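## Task

Pick up the wine glass standing on the table and hang it inverted on the rack so that its whole stem sits inside a curl that has no glass in it, with the glass in contact only with the wire. The glass must not be thrown or let fall more than about a thumb's length, no glass may tip over while unheld, and no impact as strong as such a fall is allowed. The glass already on the rack must still hang upright in its own curl at the end.

## Robot and tools

Robot: two 6-joint arms, left_arm and right_arm, each with a parallel two-finger gripper. Calibrated bases in the scene frame: left_arm at (+0.008, +0.372, 0) m, right_arm at (-0.006, -0.344, 0) m, both facing +x (right_arm yawed very slightly).

Scene frame: origin at table-top height, halfway between the nominal bases; +x points out over the table, +y toward left_arm, +z up. Arm names do not match image sides. Gripper frame: fingers extend along its +z, close along its y. end_effector_position (m) is the point between the finger pads, roughly 1 cm short of the tips; it and end_effector_quat_wxyz are in the scene frame and can be a few cm off, worse when stretched out.

Row layout (used by execute_actions and move): 14 numbers, each in [-1, 1], always both arms. First left_arm: shoulder, elbow, wrist roll, wrist pitch, waist, wrist yaw, gripper opening; then right_arm in the same seven-slot order. The six joint slots are offsets, not poses: they are added to the arm's Joint targets as they stood when the action (or move) began, not to the previous row. Scale: 1.0 equals 1.258 rad shoulder, 1.3 elbow, 2.022 wrist roll, 2.073 wrist pitch, 1.202 waist, 2.022 wrist yaw. The opening slot is absolute: +1 fully open, -1 closed. To leave an arm still, send 0 for its joints and repeat its current opening (a 0 there means half open, not unchanged).

Joint ranges (rad): waist -2.618..3.054, shoulder 0..3.142, elbow 0..3.142, wrist pitch -1.571..1.571, wrist yaw -1.571..1.571, wrist roll -2.094..2.094. Real ends may differ by up to 0.059. Asking a joint to exceed its range by more than 0.059 gets the action refused for both arms; if that is the first action of a call, or any action is malformed, the whole call is rejected. A joint driven to its real end reports "joint sent to its limit".

execute_actions(actions, cameras): actions is a list of actions; each action is a list of up to 15 rows, one per 1/30 s step; if shorter, the last row is held to fill 15 steps (0.5 s). An empty list just reports state and images. cameras: subset of cam_high, cam_left_wrist, cam_right_wrist; omit/null/["all"] for all, [] for none.

move(target, speed, blend, opening_speed, blocking, cameras): target is one 14-number row or a list of up to 15 rows; every row is an offset from the same starting Joint targets. Joints travel together toward the target angles (grippers thus follow curves), with no collision avoidance. speed: rad/s of the joint with most travel, 0.01 to 2, default 0.5 (one value or one per leg). blend: rad of corner rounding between listed targets (default 0 = stop at each). opening_speed: rate of opening change per second on the -1..1 scale, at least 0.2. A path takes at least 0.5 s; beyond 10 s it falls short. blocking=false returns after about 0.5 s while motion continues. The result adds a "move:" line: done, off_target (resting >0.035 rad from target), moving, held, or fault, plus limits=held if steps were withheld, and the worst joint error per arm. done does not mean no contact.

wait(seconds 0..10): lets time pass holding commands; a running move continues. stop: brakes a running move (needs room if fast). zoom_image(camera, region [x0,y0,x1,y1] in pixels, at most 504x504): closer look at a latest image. read_manual: licence texts only. finished_scene(scene 1 or 2): ends the scene irreversibly; the goal must hold with the robot off it.

Motion limits: per step each joint's target stays within a fixed lead of its measured angle (waist 0.202, shoulder 0.258, elbow 0.3, wrist pitch 0.573, wrist yaw/roll 0.522 rad), and an arm's targets are pulled back if they would place its gripper over 200 mm from where it is. Big offsets may therefore need several actions; check "Joint targets" for what later offsets count from. "joint command not followed" means the clearance check altered some steps; it does not keep the two grippers apart.

Result lines: Joint positions and Joint velocities per arm in the row joint order, then gripper opening in m (0.093 fully open) and its rate. "within noise" means the arm is still. grip_measured uses the -1..+1 scale: pads meet near -0.94; add about 0.0208 per mm of object width. Readings may sit up to 0.02 high. To hold firmly, command about 0.24 below the width reading (round objects like a stem may need lower) and keep sending it; to release, command well above the width reading. Pads squeeze 50-65 N and can spike on first contact, so close gently on glass. Joint torques follow the joint order; positive toward larger angle; slots 1, 2 and 5 wrap at ±28 N m.

Heat: holding loads, long reach or pressing against something warms motors. MOTOR HOT appears at 75 °C; at 90 °C the arm folds up and stays idle for the scene; at 100 °C it goes limp.

Cameras: cam_high (fixed overhead), cam_left_wrist, cam_right_wrist, all 896x504; wrist images may lag during motion.

Avoid: dropping or releasing the glass while it moves or more than a thumb's length above support, knocking the hanging glass, fast contact, pressing hard, arm-to-arm collisions, and anything leaving the table. Loose objects may get nudged now and then. Idle thinking lets simulated time run.

Each tool is called after "Emit:" as a command line: name --argument value for each argument, lists and objects as JSON in quotes; but a table of rows of numbers goes row by row, as --pt "numbers of a row", without its own name.

## Session

Emit:
execute_actions --actions '[]'

Scene clock: 0.00 s.
left_arm: end_effector_position=(+0.2107, +0.1865, +0.1947) grip_measured=+1.000 end_effector_quat_wxyz=(+0.040, +0.297, +0.951, -0.080) | right_arm: end_effector_position=(+0.2309, -0.5403, +0.1996) grip_measured=+1.000 end_effector_quat_wxyz=(+0.270, +0.698, +0.663, -0.015)
Joint names: [shoulder, elbow, wrist roll, wrist pitch, waist, wrist yaw]
Joint positions: left_arm=[1.481 1.47 -0.069 -1.426 -0.664 0.121 0.093] | right_arm=[1.245 1.178 0.964 -0.97 -0.638 0.126 0.093]
Joint velocities: within noise
Joint torques (N m): no reading
Heat: left arm: 34 °C; right arm: 37 °C.
Joint targets: left_arm=[1.472 1.480 -0.069 -1.424 -0.664 0.121] | right_arm=[1.241 1.187 0.965 -0.970 -0.638 0.126]
Tool commands: left_gripper/opening=+1.0 right_gripper/opening=+1.0

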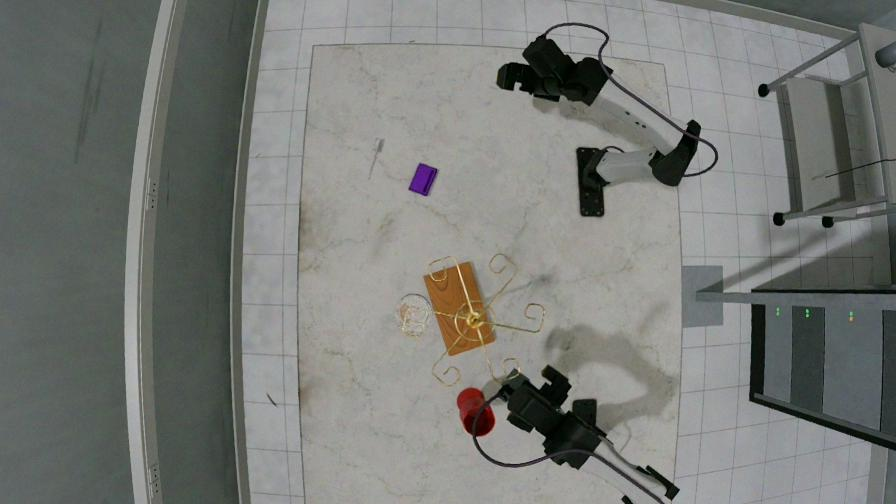

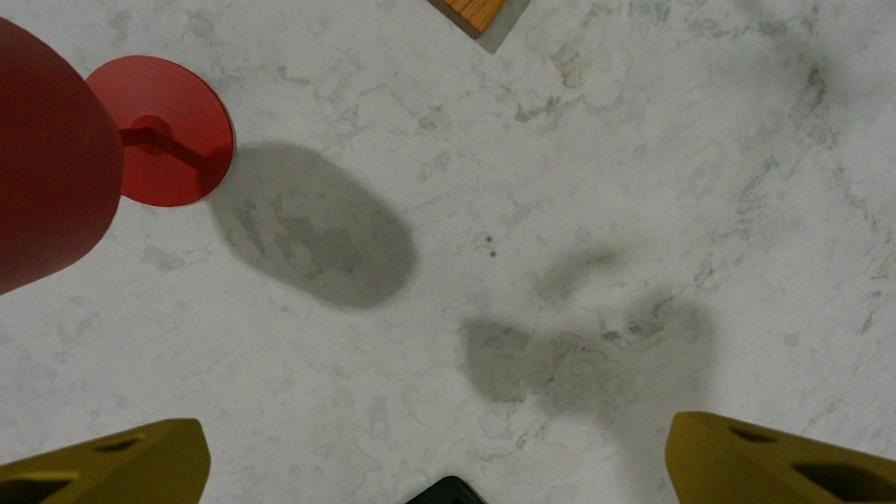

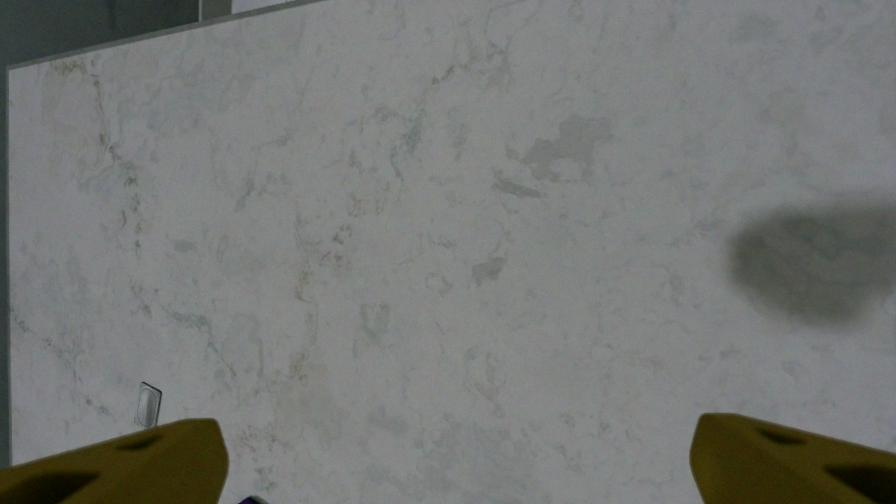

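Emit:
zoom_image --camera "cam_high" --region '[380, 230, 580, 450]'

Emit:
zoom_image --camera "cam_left_wrist" --region '[0, 0, 500, 330]'

Scaled by 2.291 from the camera's 896x504 image, which has a finer 1280x720 frame.

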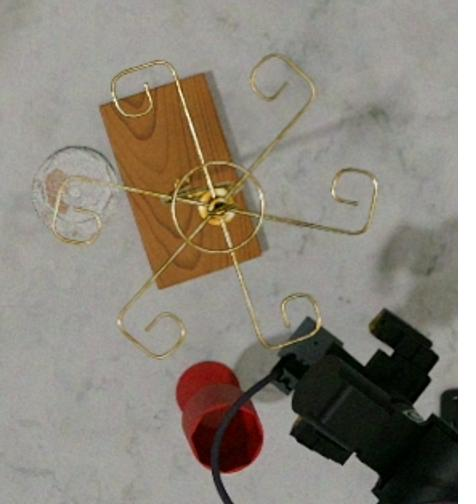

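Scaled by 1.008 from the camera's 896x504 image, which has a finer 1280x720 frame.

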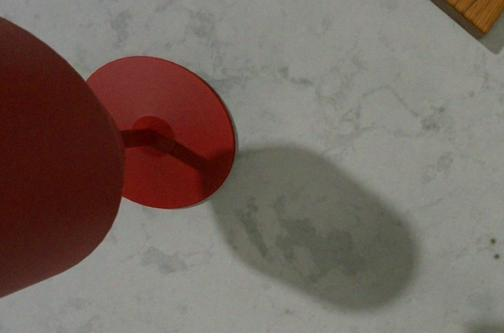

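Emit:
move --pt "-0.216 0.169 0 -0.037 0 0 1 0 0 0 0 0 0 1" --pt "-0.216 0.169 0.811 -0.037 0.993 0.682 1 0 0 0 0 0 0 1" --pt "0.006 -0.507 0.811 0.247 0.993 0.707 1 0 0 0 0 0 0 1" --speed 1.0 --blend 0.1

Scene clock: 203.20 s.
left_arm: end_effector_position=(+0.2875, +0.3385, +0.1952) grip_measured=+1.000 end_effector_quat_wxyz=(+0.598, +0.355, +0.626, -0.353) | right_arm: end_effector_position=(+0.2309, -0.5403, +0.1996) grip_measured=+1.000 end_effector_quat_wxyz=(+0.270, +0.698, +0.663, -0.015)
Joint names: [shoulder, elbow, wrist roll, wrist pitch, waist, wrist yaw]
Joint positions: left_arm=[1.478 0.825 1.562 -0.926 0.523 1.535 0.093] | right_arm=[1.245 1.178 0.964 -0.97 -0.638 0.126 0.093]
Joint velocities: within noise
Joint torques (N m): left_arm=[-5.2 3.9 0.05 0.35 0.17 0.72] | right_arm=[-4.3 6.68 -0.12 1.12 -0.03 -0.03]
Heat: left arm: 38 °C; right arm: 43 °C.
Joint targets: left_arm=[1.479 0.820 1.571 -0.912 0.529 1.551] | right_arm=[1.241 1.187 0.965 -0.970 -0.638 0.126]
move: done
camera_calibration:
cam_left_wrist: T_world_to_cam=[[-0.871957, -0.489508, 0.00850559, 0.416014], [-0.223597, 0.382716, -0.8964, 0.149905], [0.43554, -0.783524, -0.443165, 0.307085], [0, 0, 0, 1]] pos_world=[0.262517, 0.38688, 0.266926]

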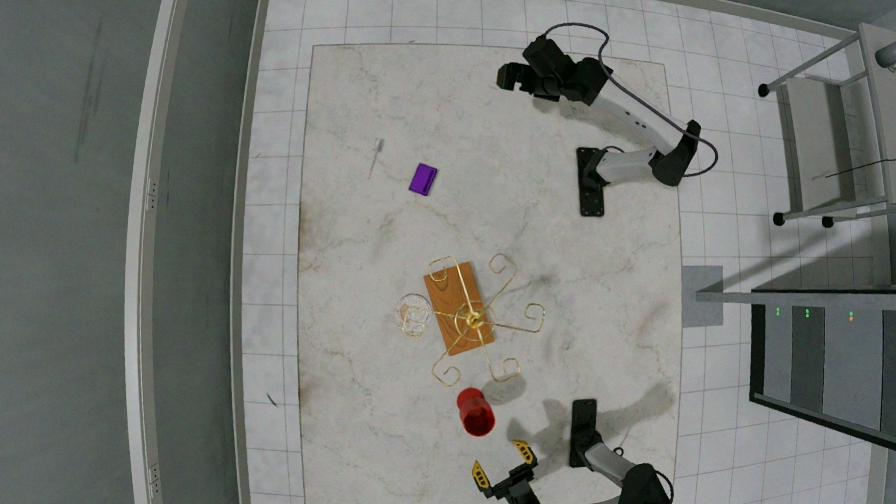

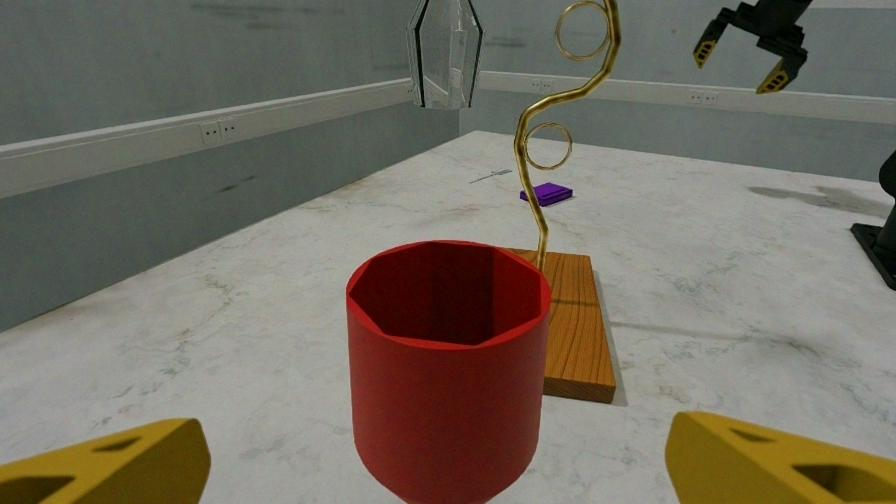

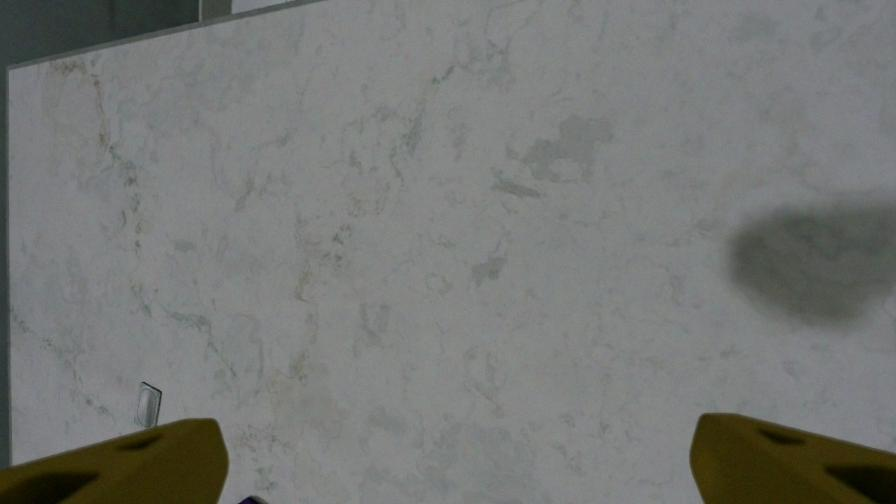

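Emit:
move --target '[-0.051,0.118,-0.95,-0.105,0,0,1,0,0,0,0,0,0,1]' --speed 1.5 --cameras '[]'

Emit:
move --target '[0,0,-0.604,0,0,0,1,0,0,0,0,0,0,1]' --speed 1.5 --cameras '["cam_left_wrist"]'

Scene clock: 224.43 s.
left_arm: end_effector_position=(+0.2877, +0.3386, +0.2323) grip_measured=+1.000 end_effector_quat_wxyz=(+0.049, -0.313, +0.647, -0.693) | right_arm: end_effector_position=(+0.2309, -0.5403, +0.1996) grip_measured=+1.000 end_effector_quat_wxyz=(+0.270, +0.698, +0.663, -0.015)
Joint names: [shoulder, elbow, wrist roll, wrist pitch, waist, wrist yaw]
Joint positions: left_arm=[1.439 0.946 -0.339 -1.119 0.523 1.537 0.093] | right_arm=[1.245 1.178 0.964 -0.97 -0.638 0.126 0.093]
Joint velocities: within noise
Joint torques (N m): left_arm=[-7.58 6.75 -0.15 0.15 0.21 0.64] | right_arm=[-4.49 6.95 -0.11 1.15 0.02 -0.07]
Heat: left arm: 37 °C; right arm: 43 °C.
Joint targets: left_arm=[1.415 0.974 -0.350 -1.130 0.529 1.551] | right_arm=[1.241 1.187 0.965 -0.970 -0.638 0.126]
move: done
No camera images: "cameras" was empty.

Scene clock: 226.33 s.
left_arm: end_effector_position=(+0.2874, +0.3385, +0.2323) grip_measured=+1.000 end_effector_quat_wxyz=(+0.359, +0.628, -0.349, +0.595) | right_arm: end_effector_position=(+0.2309, -0.5403, +0.1996) grip_measured=+1.000 end_effector_quat_wxyz=(+0.270, +0.698, +0.663, -0.015)
Joint names: [shoulder, elbow, wrist roll, wrist pitch, waist, wrist yaw]
Joint positions: left_arm=[1.439 0.946 -1.561 -1.123 0.523 1.537 0.093] | right_arm=[1.245 1.178 0.964 -0.97 -0.638 0.126 0.093]
Joint velocities: within noise
Joint torques (N m): left_arm=[-7.51 6.71 -0.2 0.13 0.25 0.67] | right_arm=[-4.51 6.82 -0.15 1.14 0.02 -0.07]
Heat: left arm: 37 °C; right arm: 43 °C.
Joint targets: left_arm=[1.415 0.974 -1.571 -1.130 0.529 1.551] | right_arm=[1.241 1.187 0.965 -0.970 -0.638 0.126]
move: done
camera_calibration:
cam_left_wrist: T_world_to_cam=[[0.861274, 0.507479, -0.0259304, -0.412007], [-0.171976, 0.339129, 0.924887, -0.240039], [0.478155, -0.792121, 0.379357, 0.12309], [0, 0, 0, 1]] pos_world=[0.254714, 0.387991, 0.16463]
Images, in order (width x height): cam_left_wrist 896x504.

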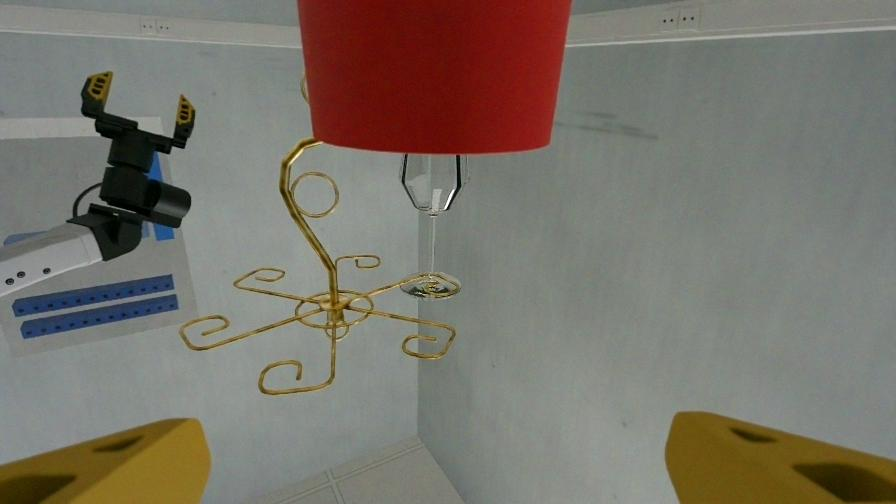

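Emit:
move --target '[0.142,-0.211,0.777,0.2185,0,0,1,0,0,0,0,0,0,1]' --speed 1.2 --cameras '["cam_left_wrist"]'

Scene clock: 279.73 s.
left_arm: end_effector_position=(+0.2882, +0.3389, +0.1477) grip_measured=+1.000 end_effector_quat_wxyz=(+0.178, -0.188, +0.694, -0.672) | right_arm: end_effector_position=(+0.2309, -0.5403, +0.1996) grip_measured=+1.000 end_effector_quat_wxyz=(+0.270, +0.698, +0.663, -0.015)
Joint names: [shoulder, elbow, wrist roll, wrist pitch, waist, wrist yaw]
Joint positions: left_arm=[1.586 0.707 -0.009 -0.689 0.523 1.538 0.093] | right_arm=[1.245 1.178 0.964 -0.97 -0.638 0.126 0.093]
Joint velocities: within noise
Joint torques (N m): left_arm=[-5.23 3.22 0.12 0.42 0.08 0.64] | right_arm=[-4.45 6.71 -0.08 1.14 -0.05 -0.03]
Heat: left arm: 38 °C; right arm: 43 °C.
Joint targets: left_arm=[1.594 0.699 0.000 -0.677 0.529 1.551] | right_arm=[1.241 1.187 0.965 -0.970 -0.638 0.126]
move: done
camera_calibration:
cam_left_wrist: T_world_to_cam=[[0.00819079, -0.02065, 0.999753, -0.141762], [-0.995083, -0.0988529, 0.00611071, 0.359595], [0.0987023, -0.994888, -0.0213582, 0.392443], [0, 0, 0, 1]] pos_world=[0.320253, 0.423056, 0.147911]
Images, in order (width x height): cam_left_wrist 896x504.

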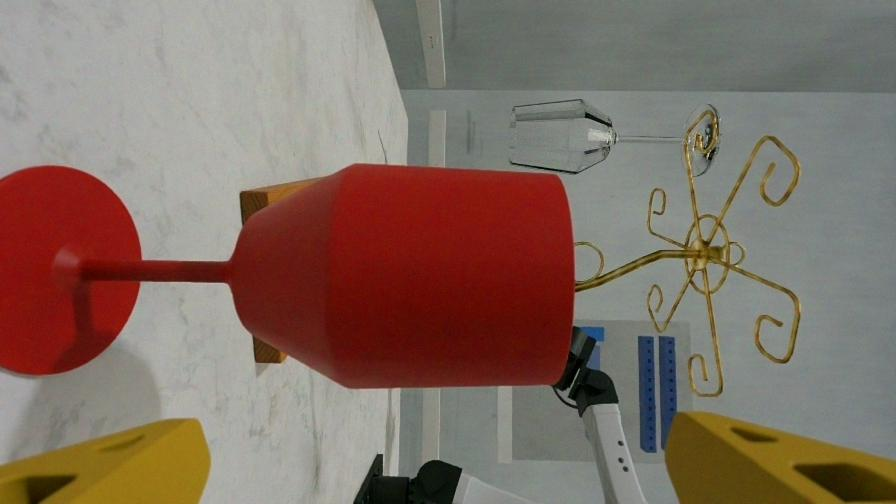

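Emit:
move --target '[-0.13,0.748,0.643,-0.417,0,0,1,0,0,0,0,0,0,1]' --speed 1.2 --cameras '["cam_left_wrist"]'

Scene clock: 378.43 s.
left_arm: end_effector_position=(+0.2920, +0.3411, +0.4093) grip_measured=+1.000 end_effector_quat_wxyz=(+0.600, +0.348, +0.627, -0.356) | right_arm: end_effector_position=(+0.2309, -0.5403, +0.1996) grip_measured=+1.000 end_effector_quat_wxyz=(+0.270, +0.698, +0.663, -0.015)
Joint names: [shoulder, elbow, wrist roll, wrist pitch, waist, wrist yaw]
Joint positions: left_arm=[1.437 1.651 1.29 -1.533 0.523 1.542 0.093] | right_arm=[1.245 1.178 0.964 -0.97 -0.638 0.126 0.093]
Joint velocities: within noise
Joint torques (N m): left_arm=[-5.65 6.06 0.05 0.5 0.17 0.59] | right_arm=[-4.44 6.68 -0.13 1.09 -0.25 -0.05]
Heat: left arm: 35 °C; right arm: 43 °C.
Joint targets: left_arm=[1.430 1.672 1.300 -1.541 0.529 1.551] | right_arm=[1.241 1.187 0.965 -0.970 -0.638 0.126]
move: done
camera_calibration:
cam_left_wrist: T_world_to_cam=[[-0.867986, -0.49618, 0.0201367, 0.415767], [-0.232153, 0.3696, -0.899723, 0.350217], [0.438982, -0.785622, -0.435997, 0.398793], [0, 0, 0, 1]] pos_world=[0.267121, 0.390156, 0.480599]
Images, in order (width x height): cam_left_wrist 896x504.

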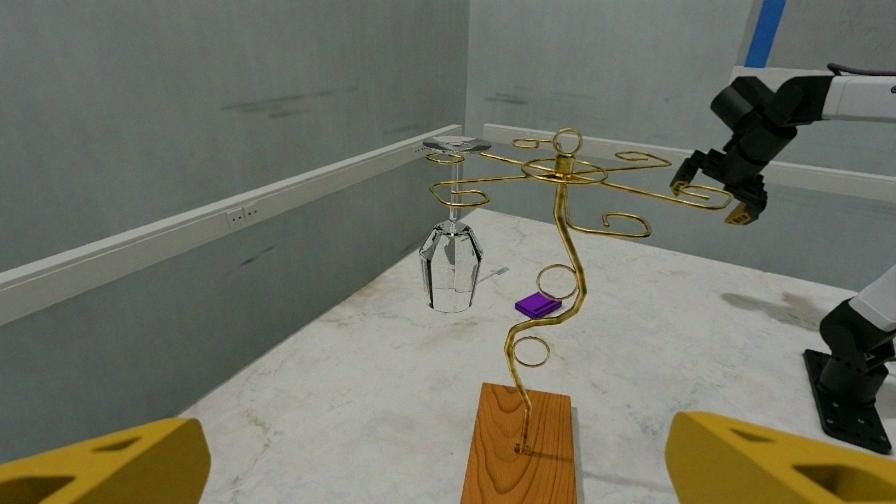

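Emit:
zoom_image --camera "cam_left_wrist" --region '[420, 120, 740, 250]'

Scaled by 1.575 from the camera's 896x504 image, which has a finer 1280x720 frame.

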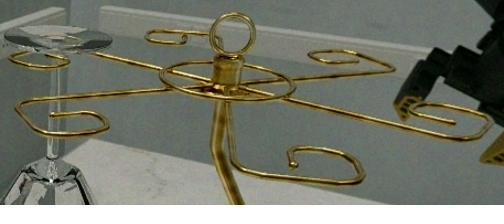

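Emit:
move --target '[0.0776,-0.83,0.099,0.471,0.0445,0.0045,1,0,0,0,0,0,0,1]' --speed 1.0 --cameras '["cam_left_wrist"]'

Scene clock: 487.03 s.
left_arm: end_effector_position=(+0.2739, +0.3439, +0.1401) grip_measured=+1.000 end_effector_quat_wxyz=(+0.613, +0.336, +0.631, -0.337) | right_arm: end_effector_position=(+0.2309, -0.5403, +0.1996) grip_measured=+1.000 end_effector_quat_wxyz=(+0.270, +0.698, +0.663, -0.015)
Joint names: [shoulder, elbow, wrist roll, wrist pitch, waist, wrist yaw]
Joint positions: left_arm=[1.523 0.598 1.491 -0.579 0.577 1.549 0.093] | right_arm=[1.245 1.178 0.964 -0.97 -0.638 0.126 0.093]
Joint velocities: within noise
Joint torques (N m): left_arm=[-4.96 3.28 0.02 0.42 0.12 0.57] | right_arm=[-4.57 6.76 -0.11 1.16 -0.23 -0.06]
Heat: left arm: 38 °C; right arm: 43 °C.
Joint targets: left_arm=[1.528 0.593 1.500 -0.565 0.583 1.560] | right_arm=[1.241 1.187 0.965 -0.970 -0.638 0.126]
move: done
camera_calibration:
cam_left_wrist: T_world_to_cam=[[-0.843359, -0.537331, 0.00452535, 0.416396], [-0.234941, 0.361147, -0.902427, 0.10677], [0.483268, -0.762134, -0.430818, 0.270639], [0, 0, 0, 1]] pos_world=[0.245465, 0.391446, 0.211064]
Images, in order (width x height): cam_left_wrist 896x504.

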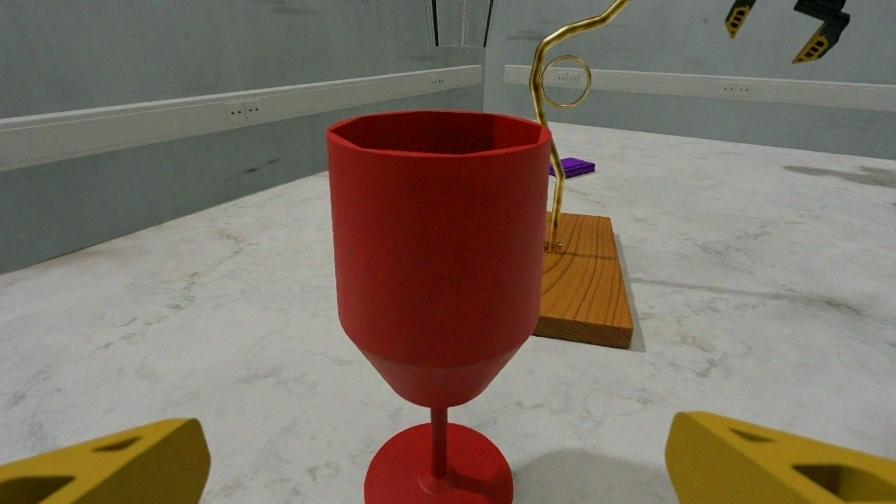

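Emit:
move --pt "0.15 0.156 0 -0.007 -0.178 0.004 1 0 0 0 0 0 0 1" --pt "0.202 0.218 0 -0.014 -0.2554 0.004 1 0 0 0 0 0 0 1" --speed 0.4 --blend 0.04 --cameras '["cam_left_wrist"]'

Scene clock: 502.50 s.
left_arm: end_effector_position=(+0.3173, +0.2846, +0.1366) grip_measured=+1.000 end_effector_quat_wxyz=(+0.556, +0.426, +0.573, -0.426) | right_arm: end_effector_position=(+0.2309, -0.5403, +0.1996) grip_measured=+1.000 end_effector_quat_wxyz=(+0.270, +0.698, +0.663, -0.015)
Joint names: [shoulder, elbow, wrist roll, wrist pitch, waist, wrist yaw]
Joint positions: left_arm=[1.773 0.852 1.491 -0.584 0.278 1.553 0.093] | right_arm=[1.245 1.178 0.964 -0.97 -0.638 0.126 0.093]
Joint velocities: within noise
Joint torques (N m): left_arm=[-6.82 5.89 0.05 0.21 -0.57 0.7] | right_arm=[-4.41 6.67 -0.12 1.08 -0.16 -0.1]
Heat: left arm: 36 °C; right arm: 43 °C.
Joint targets: left_arm=[1.782 0.876 1.500 -0.594 0.276 1.568] | right_arm=[1.241 1.187 0.965 -0.970 -0.638 0.126]
move: done
camera_calibration:
cam_left_wrist: T_world_to_cam=[[-0.964416, -0.26435, 0.0044899, 0.381965], [-0.116895, 0.411109, -0.90406, 0.0837402], [0.237142, -0.872416, -0.427381, 0.311979], [0, 0, 0, 1]] pos_world=[0.304179, 0.338722, 0.207325]
Images, in order (width x height): cam_left_wrist 896x504.

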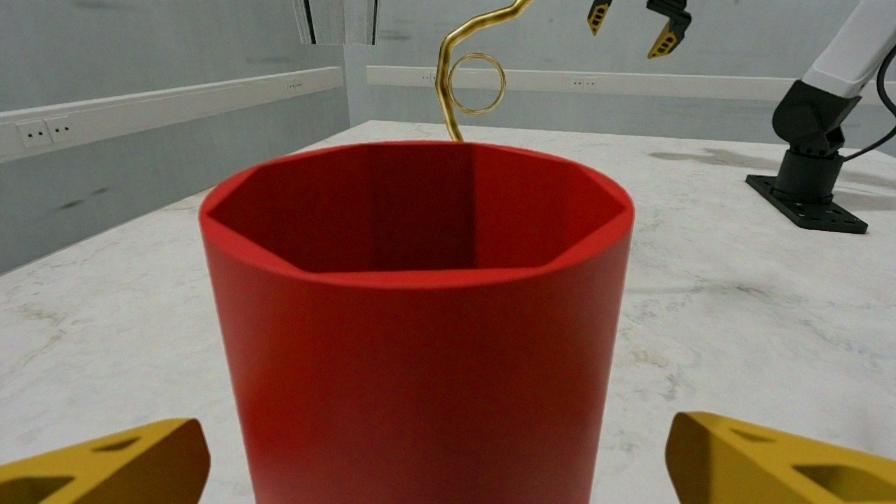

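Emit:
move --pt "0.0072 0.0185 0.006 -0.005 0 0 1 0 0 0 0 0 0 1" --pt "0.0485 0.0708 0.006 -0.0125 -0.0724 0 1 0 0 0 0 0 0 1" --speed 0.2 --cameras '["cam_left_wrist","cam_high"]'

Scene clock: 518.70 s.
left_arm: end_effector_position=(+0.3290, +0.2622, +0.1392) grip_measured=+1.000 end_effector_quat_wxyz=(+0.542, +0.454, +0.550, -0.445) | right_arm: end_effector_position=(+0.2309, -0.5403, +0.1996) grip_measured=+1.000 end_effector_quat_wxyz=(+0.270, +0.698, +0.663, -0.015)
Joint names: [shoulder, elbow, wrist roll, wrist pitch, waist, wrist yaw]
Joint positions: left_arm=[1.833 0.943 1.503 -0.61 0.192 1.553 0.093] | right_arm=[1.245 1.178 0.964 -0.97 -0.638 0.126 0.093]
Joint velocities: within noise
Joint torques (N m): left_arm=[-7.38 5.81 0.11 0.26 -0.79 0.67] | right_arm=[-4.36 6.86 -0.11 1.12 -0.09 -0.07]
Heat: left arm: 37 °C; right arm: 43 °C.
Joint targets: left_arm=[1.843 0.968 1.513 -0.620 0.189 1.568] | right_arm=[1.241 1.187 0.965 -0.970 -0.638 0.126]
move: done
camera_calibration:
cam_left_wrist: T_world_to_cam=[[-0.983583, -0.180064, -0.0119179, 0.373748], [-0.0662648, 0.421816, -0.904257, 0.0772627], [0.167851, -0.888622, -0.426822, 0.317745], [0, 0, 0, 1]] pos_world=[0.319398, 0.317063, 0.20994]
Images, in order (width x height): cam_high 896x504, cam_left_wrist 896x504.

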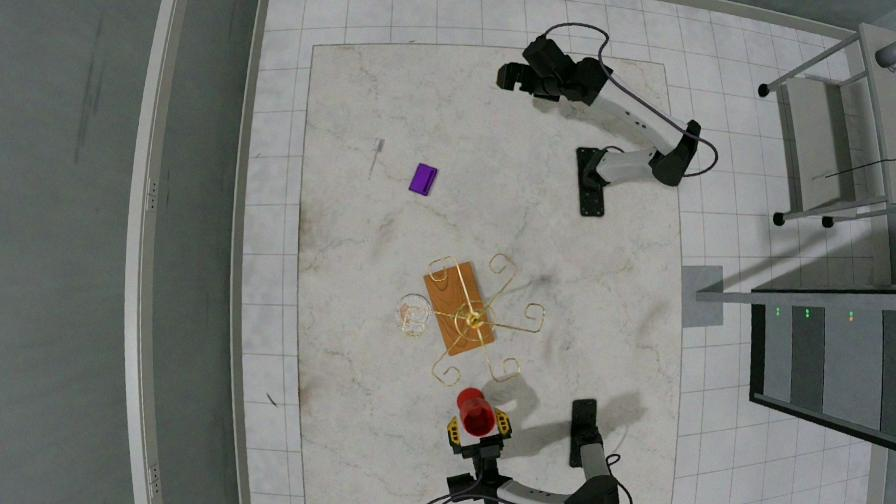

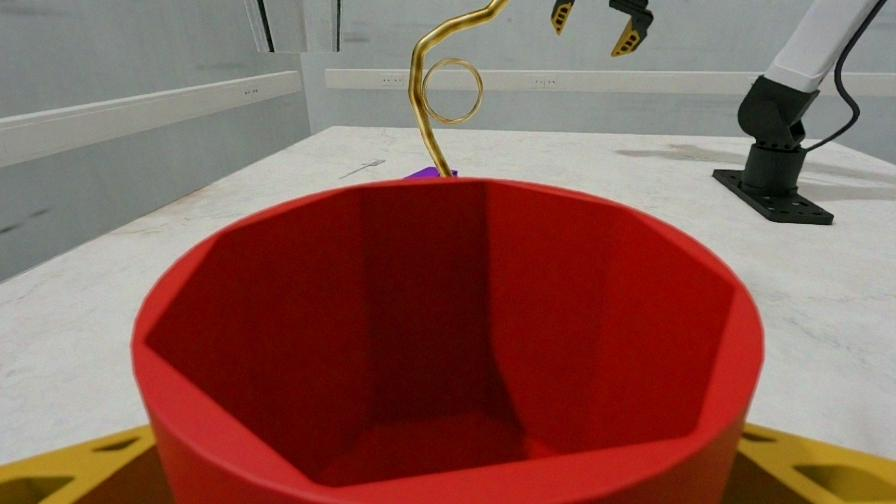

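Emit:
move --target '[0,0,0,0,0,0,0.35,0,0,0,0,0,0,1]' --opening_speed 0.3 --cameras '["cam_left_wrist","cam_high"]'

Scene clock: 528.50 s.
left_arm: end_effector_position=(+0.3288, +0.2622, +0.1392) grip_measured=+0.545 end_effector_quat_wxyz=(+0.541, +0.454, +0.550, -0.445) | right_arm: end_effector_position=(+0.2309, -0.5403, +0.1996) grip_measured=+1.000 end_effector_quat_wxyz=(+0.270, +0.698, +0.663, -0.015)
Joint names: [shoulder, elbow, wrist roll, wrist pitch, waist, wrist yaw]
Joint positions: left_arm=[1.833 0.943 1.503 -0.612 0.192 1.553 0.071] | right_arm=[1.245 1.178 0.964 -0.97 -0.638 0.126 0.093]
Joint velocities: within noise
Joint torques (N m): left_arm=[-7.42 5.85 0.02 0.21 -0.58 0.68] | right_arm=[-4.42 6.82 -0.09 1.13 -0.09 -0.07]
Heat: left arm: 37 °C; right arm: 43 °C.
Joint targets: left_arm=[1.843 0.968 1.513 -0.620 0.189 1.568] | right_arm=[1.241 1.187 0.965 -0.970 -0.638 0.126]
move: done
camera_calibration:
cam_left_wrist: T_world_to_cam=[[-0.983601, -0.180061, -0.0103921, 0.373394], [-0.0676169, 0.421555, -0.904278, 0.0777717], [0.167206, -0.888746, -0.426817, 0.317984], [0, 0, 0, 1]] pos_world=[0.319361, 0.317056, 0.209929]
Images, in order (width x height): cam_high 896x504, cam_left_wrist 896x504.

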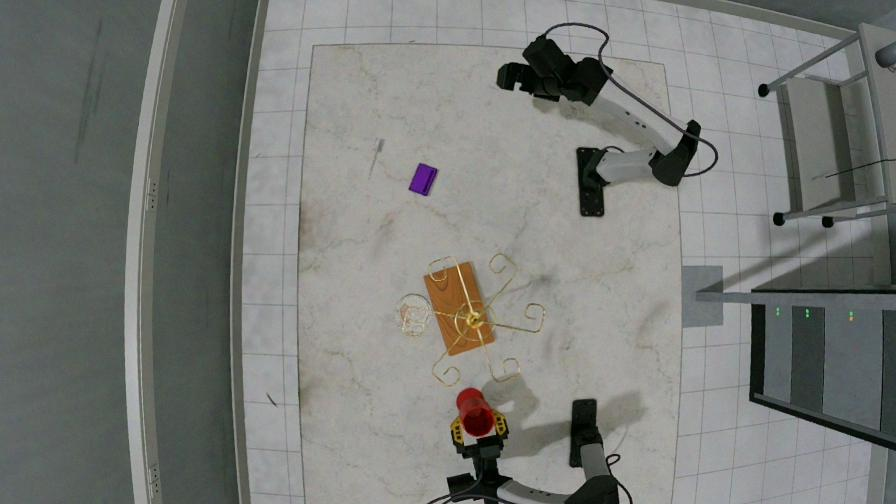

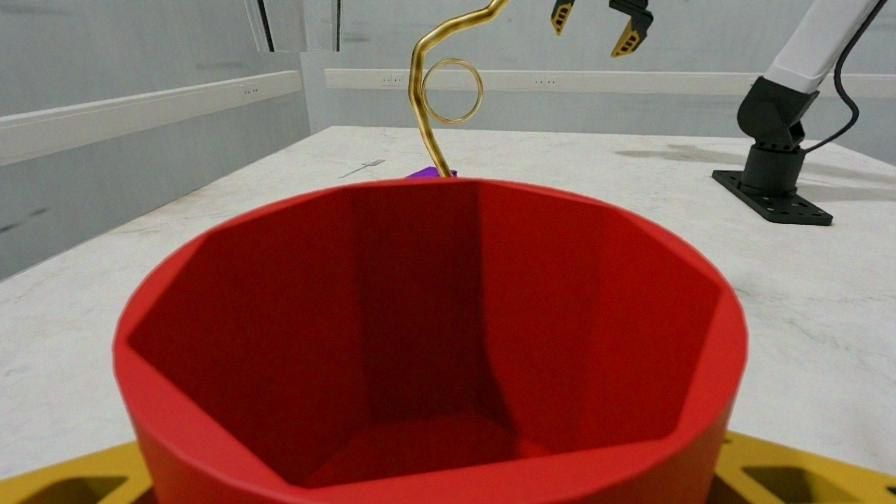

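Emit:
move --pt "-0.0938 0.064 0 -0.0994 0 0 0.3 0 0 0 0 0 0 1" --pt "-0.4505 0.076 0 -0.323 0.4168 0 0.3 0 0 0 0 0 0 1" --speed '[0.25,0.6]' --blend 0.05 --opening_speed 0.3 --cameras '["cam_left_wrist","cam_high"]'

Scene clock: 549.97 s.
left_arm: end_effector_position=(+0.2705, +0.3688, +0.2881) grip_measured=+0.540 end_effector_quat_wxyz=(+0.630, +0.298, +0.648, -0.308) | right_arm: end_effector_position=(+0.2309, -0.5403, +0.1996) grip_measured=+1.000 end_effector_quat_wxyz=(+0.270, +0.698, +0.663, -0.015)
Joint names: [shoulder, elbow, wrist roll, wrist pitch, waist, wrist yaw]
Joint positions: left_arm=[1.288 1.04 1.504 -1.28 0.685 1.553 0.071] | right_arm=[1.245 1.178 0.964 -0.97 -0.638 0.126 0.093]
Joint velocities: within noise
Joint torques (N m): left_arm=[-5.16 6.79 0.03 0.19 0.02 0.62] | right_arm=[-4.52 6.84 -0.14 1.1 -0.17 -0.04]
Heat: left arm: 38 °C; right arm: 43 °C.
Joint targets: left_arm=[1.276 1.067 1.512 -1.290 0.690 1.568] | right_arm=[1.241 1.187 0.965 -0.970 -0.638 0.126]
move: done
camera_calibration:
cam_left_wrist: T_world_to_cam=[[-0.780826, -0.624574, 0.0147835, 0.43855], [-0.276925, 0.324799, -0.904333, 0.255909], [0.560021, -0.71022, -0.426571, 0.313901], [0, 0, 0, 1]] pos_world=[0.237507, 0.413726, 0.358845]
Images, in order (width x height): cam_high 896x504, cam_left_wrist 896x504.

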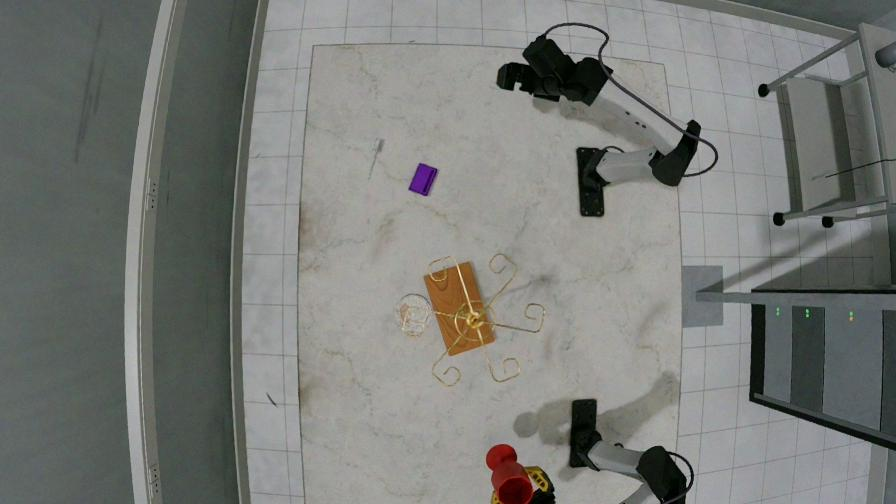

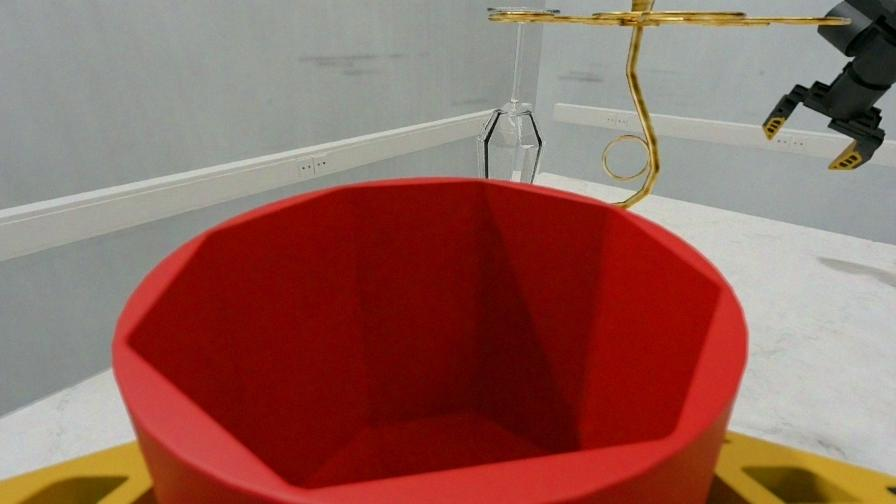

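Emit:
move --target '[0,0,-0.78,0,0,0,0.3,-0.18,0.261,-0.477,0.173,0.6556,-0.062,1]' --speed 0.7 --cameras '[]'

Emit:
move --target '[0,0,-0.78,0,0,0,0.3,0,0,0,0,0.668,0,1]' --speed 0.7

Scene clock: 582.33 s.
left_arm: end_effector_position=(+0.2704, +0.3687, +0.2881) grip_measured=+0.539 end_effector_quat_wxyz=(+0.233, -0.242, +0.671, -0.661) | right_arm: end_effector_position=(+0.3000, -0.2974, +0.4715) grip_measured=+1.000 end_effector_quat_wxyz=(+0.654, -0.053, +0.753, +0.050)
Joint names: [shoulder, elbow, wrist roll, wrist pitch, waist, wrist yaw]
Joint positions: left_arm=[1.288 1.04 -0.048 -1.281 0.685 1.553 0.071] | right_arm=[1.015 1.502 0.008 -0.627 0.143 0.012 0.093]
Joint velocities: within noise
Joint torques (N m): left_arm=[-5.22 6.89 -0.15 0.29 -0.14 0.71] | right_arm=[-1.59 7.42 -0.14 1.94 0.54 -0.27]
Heat: left arm: 38 °C; right arm: 43 °C.
Joint targets: left_arm=[1.276 1.067 -0.065 -1.290 0.690 1.568] | right_arm=[1.014 1.526 0.000 -0.611 0.150 0.000]
move: done
No camera images: "cameras" was empty.

Scene clock: 585.43 s.
left_arm: end_effector_position=(+0.2704, +0.3687, +0.2881) grip_measured=+0.539 end_effector_quat_wxyz=(+0.306, +0.647, -0.299, +0.630) | right_arm: end_effector_position=(+0.1727, -0.0916, +0.4715) grip_measured=+1.000 end_effector_quat_wxyz=(+0.582, -0.344, +0.672, +0.302)
Joint names: [shoulder, elbow, wrist roll, wrist pitch, waist, wrist yaw]
Joint positions: left_arm=[1.288 1.04 -1.631 -1.282 0.685 1.553 0.071] | right_arm=[1.015 1.502 0.007 -0.627 0.946 0.01 0.093]
Joint velocities: within noise
Joint torques (N m): left_arm=[-5.05 6.79 -0.17 0.21 -0.13 0.65] | right_arm=[-1.69 7.27 -0.15 1.93 0.54 -0.26]
Heat: left arm: 38 °C; right arm: 43 °C.
Joint targets: left_arm=[1.276 1.067 -1.642 -1.290 0.690 1.568] | right_arm=[1.014 1.526 0.000 -0.612 0.953 0.001]
move: done
camera_calibration:
cam_left_wrist: T_world_to_cam=[[0.767289, 0.641222, -0.01007, -0.439665], [-0.246042, 0.308843, 0.918738, -0.271869], [0.592225, -0.70246, 0.394739, 0.0656735], [0, 0, 0, 1]] pos_world=[0.231565, 0.412021, 0.219425]
cam_right_wrist: T_world_to_cam=[[0.803909, -0.593214, -0.0427634, -0.171298], [-0.344587, -0.405959, -0.846438, 0.461633], [0.484758, 0.695194, -0.530767, 0.308044], [0, 0, 0, 1]] pos_world=[0.147454, -0.128364, 0.546918]

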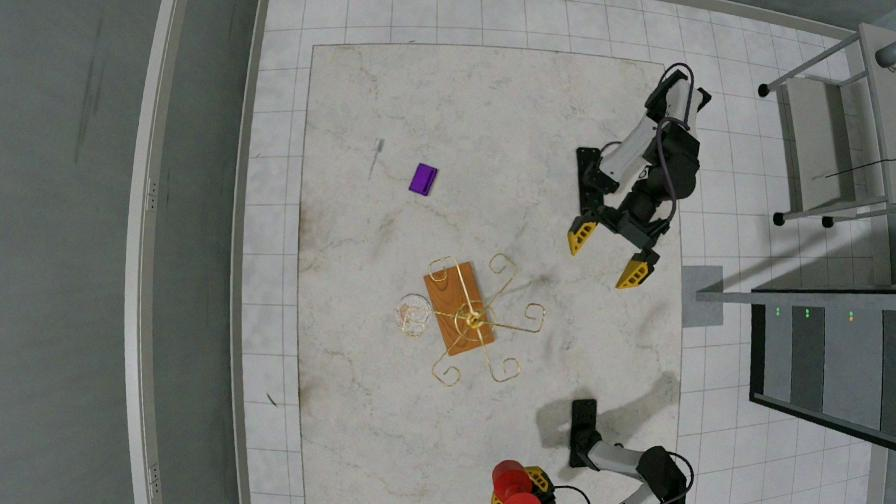

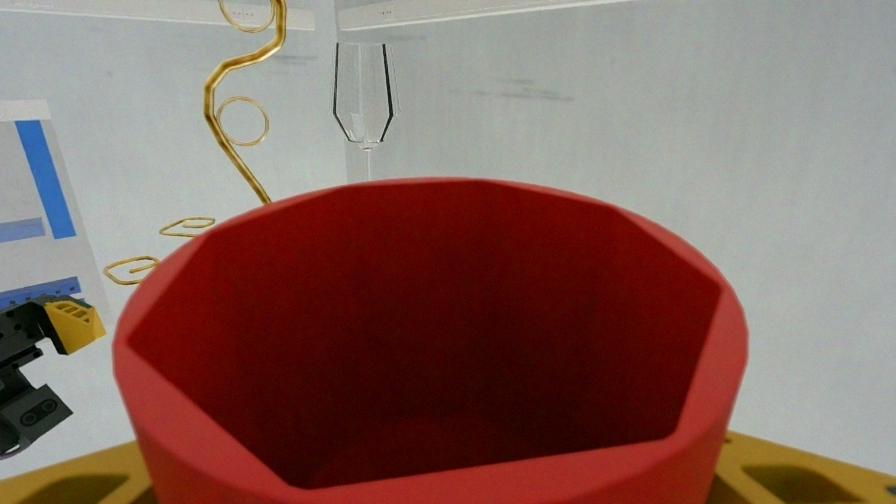

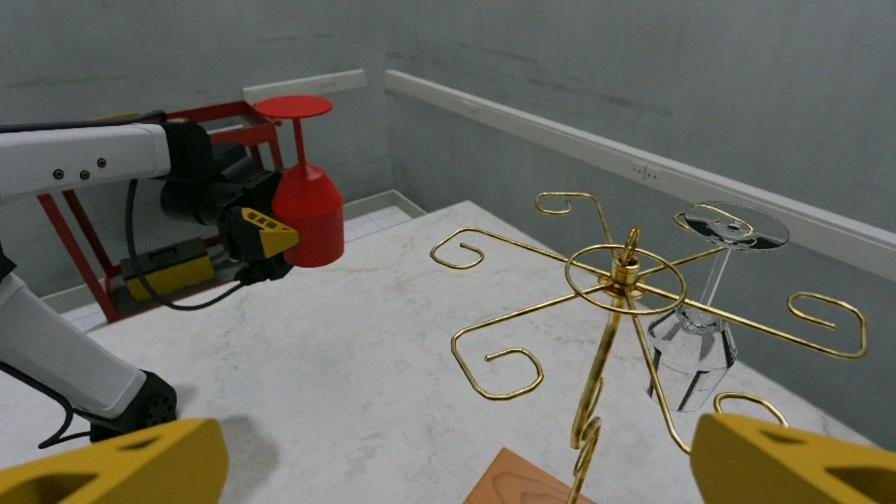

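Emit:
zoom_image --camera "cam_right_wrist" --region '[410, 180, 650, 310]'

Scaled by 2.100 from the camera's 896x504 image, which has a finer 1280x720 frame.

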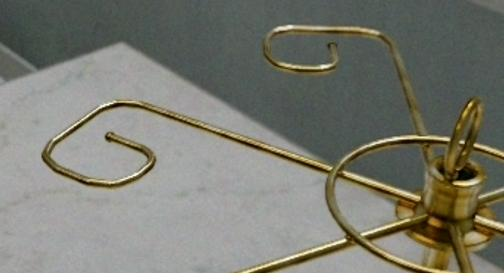

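Emit:
zoom_image --camera "cam_right_wrist" --region '[660, 180, 820, 280]'

Emit:
zoom_image --camera "cam_high" --region '[390, 280, 450, 350]'

Scaled by 3.150 from the camera's 896x504 image, which has a finer 1280x720 frame.

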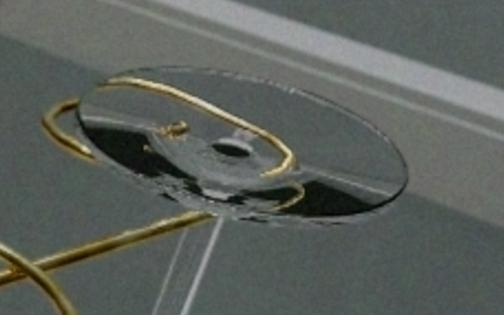

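Scaled by 7.200 from the camera's 896x504 image, which has a finer 1280x720 frame.

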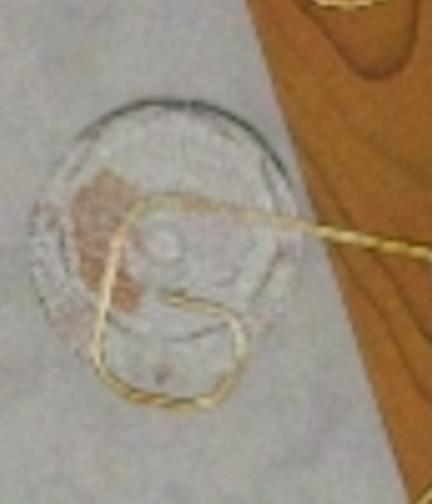

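Emit:
move --pt "0.066 -0.0415 -0.0055 0.0733 -0.588 0 0.3 0 0 0 0 0 0 1" --pt "0.4873 0.3885 -0.0055 0.0589 -0.9634 0 0.3 0 0 0 0 0 0 1" --speed '[0.5,0.3]' --blend 0.08 --cameras '["cam_right_wrist","cam_high"]'

Scene clock: 693.00 s.
left_arm: end_effector_position=(+0.2504, +0.0601, +0.2613) grip_measured=+0.539 end_effector_quat_wxyz=(+0.598, +0.376, -0.606, +0.365) | right_arm: end_effector_position=(+0.1727, -0.0916, +0.4716) grip_measured=+1.000 end_effector_quat_wxyz=(+0.582, -0.344, +0.672, +0.302)
Joint names: [shoulder, elbow, wrist roll, wrist pitch, waist, wrist yaw]
Joint positions: left_arm=[1.884 1.538 -1.644 -1.159 -0.468 1.553 0.071] | right_arm=[1.015 1.502 0.007 -0.627 0.946 0.01 0.093]
Joint velocities: within noise
Joint torques (N m): left_arm=[-9.52 7.49 -0.17 0.25 -0.53 0.65] | right_arm=[-1.65 7.32 -0.15 1.94 0.4 -0.25]
Heat: left arm: 39 °C; right arm: 43 °C.
Joint targets: left_arm=[1.889 1.572 -1.653 -1.168 -0.468 1.568] | right_arm=[1.014 1.526 0.000 -0.611 0.953 0.001]
move: done
camera_calibration:
cam_right_wrist: T_world_to_cam=[[0.803918, -0.5932, -0.0427734, -0.17129], [-0.344402, -0.405694, -0.84664, 0.461805], [0.484874, 0.69536, -0.530444, 0.307925], [0, 0, 0, 1]] pos_world=[0.147445, -0.128377, 0.546993]
Images, in order (width x height): cam_high 896x504, cam_right_wrist 896x504.

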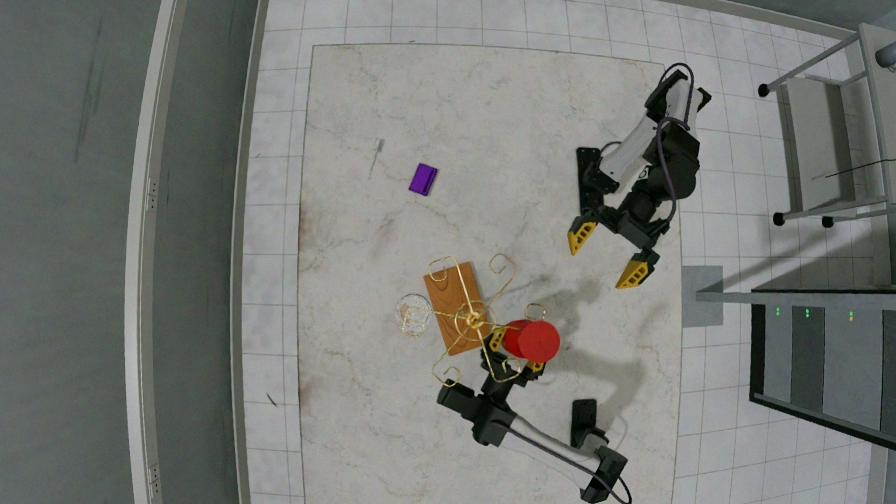

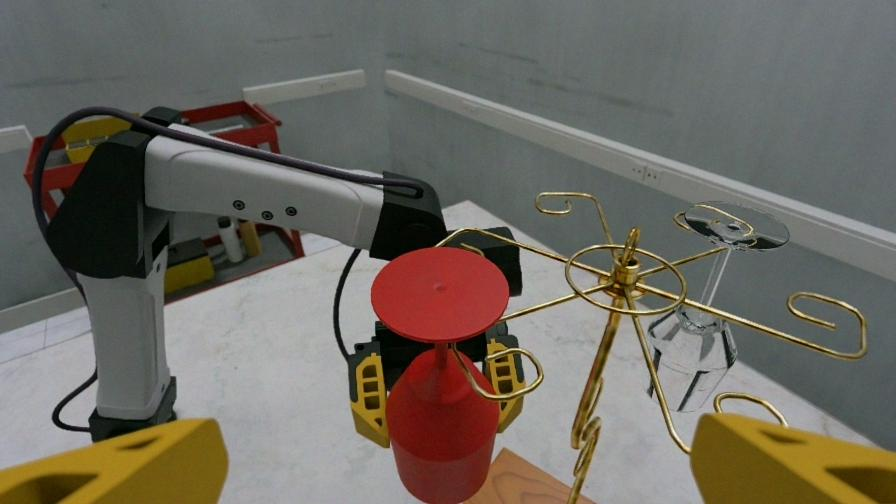

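Emit:
move --target '[0.119,0.1615,0,-0.028,0.0396,0,0.3,0,0,0,0,0,0,1]' --speed 0.15 --cameras '["cam_right_wrist","cam_high"]'

Scene clock: 726.77 s.
left_arm: end_effector_position=(+0.2979, +0.0552, +0.2628) grip_measured=+0.539 end_effector_quat_wxyz=(+0.589, +0.387, -0.599, +0.380) | right_arm: end_effector_position=(+0.1727, -0.0916, +0.4717) grip_measured=+1.000 end_effector_quat_wxyz=(+0.582, -0.344, +0.672, +0.302)
Joint names: [shoulder, elbow, wrist roll, wrist pitch, waist, wrist yaw]
Joint positions: left_arm=[2.031 1.75 -1.644 -1.216 -0.425 1.553 0.071] | right_arm=[1.015 1.502 0.007 -0.627 0.946 0.01 0.093]
Joint velocities: within noise
Joint torques (N m): left_arm=[-10.95 7.39 -0.15 0.27 -0.03 0.65] | right_arm=[-1.73 7.43 -0.16 1.94 0.51 -0.27]
Heat: left arm: 41 °C; right arm: 43 °C.
Joint targets: left_arm=[2.039 1.782 -1.653 -1.226 -0.421 1.568] | right_arm=[1.014 1.526 0.000 -0.611 0.953 0.001]
move: done
camera_calibration:
cam_right_wrist: T_world_to_cam=[[0.803927, -0.593187, -0.0427834, -0.171281], [-0.344218, -0.405429, -0.846842, 0.461977], [0.48499, 0.695526, -0.530121, 0.307805], [0, 0, 0, 1]] pos_world=[0.147436, -0.12839, 0.547067]
Images, in order (width x height): cam_high 896x504, cam_right_wrist 896x504.

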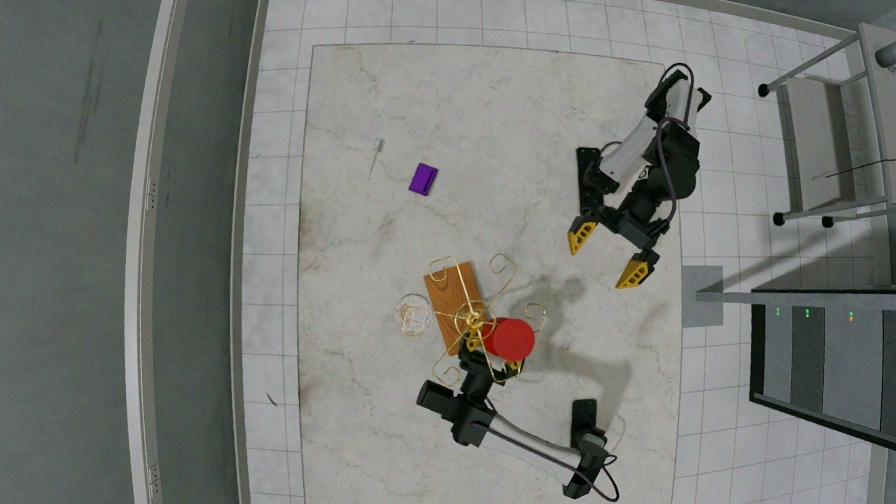

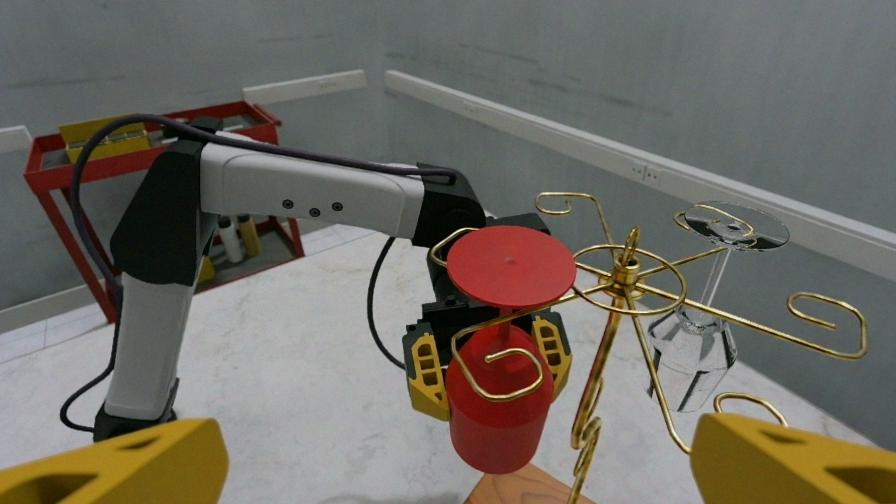

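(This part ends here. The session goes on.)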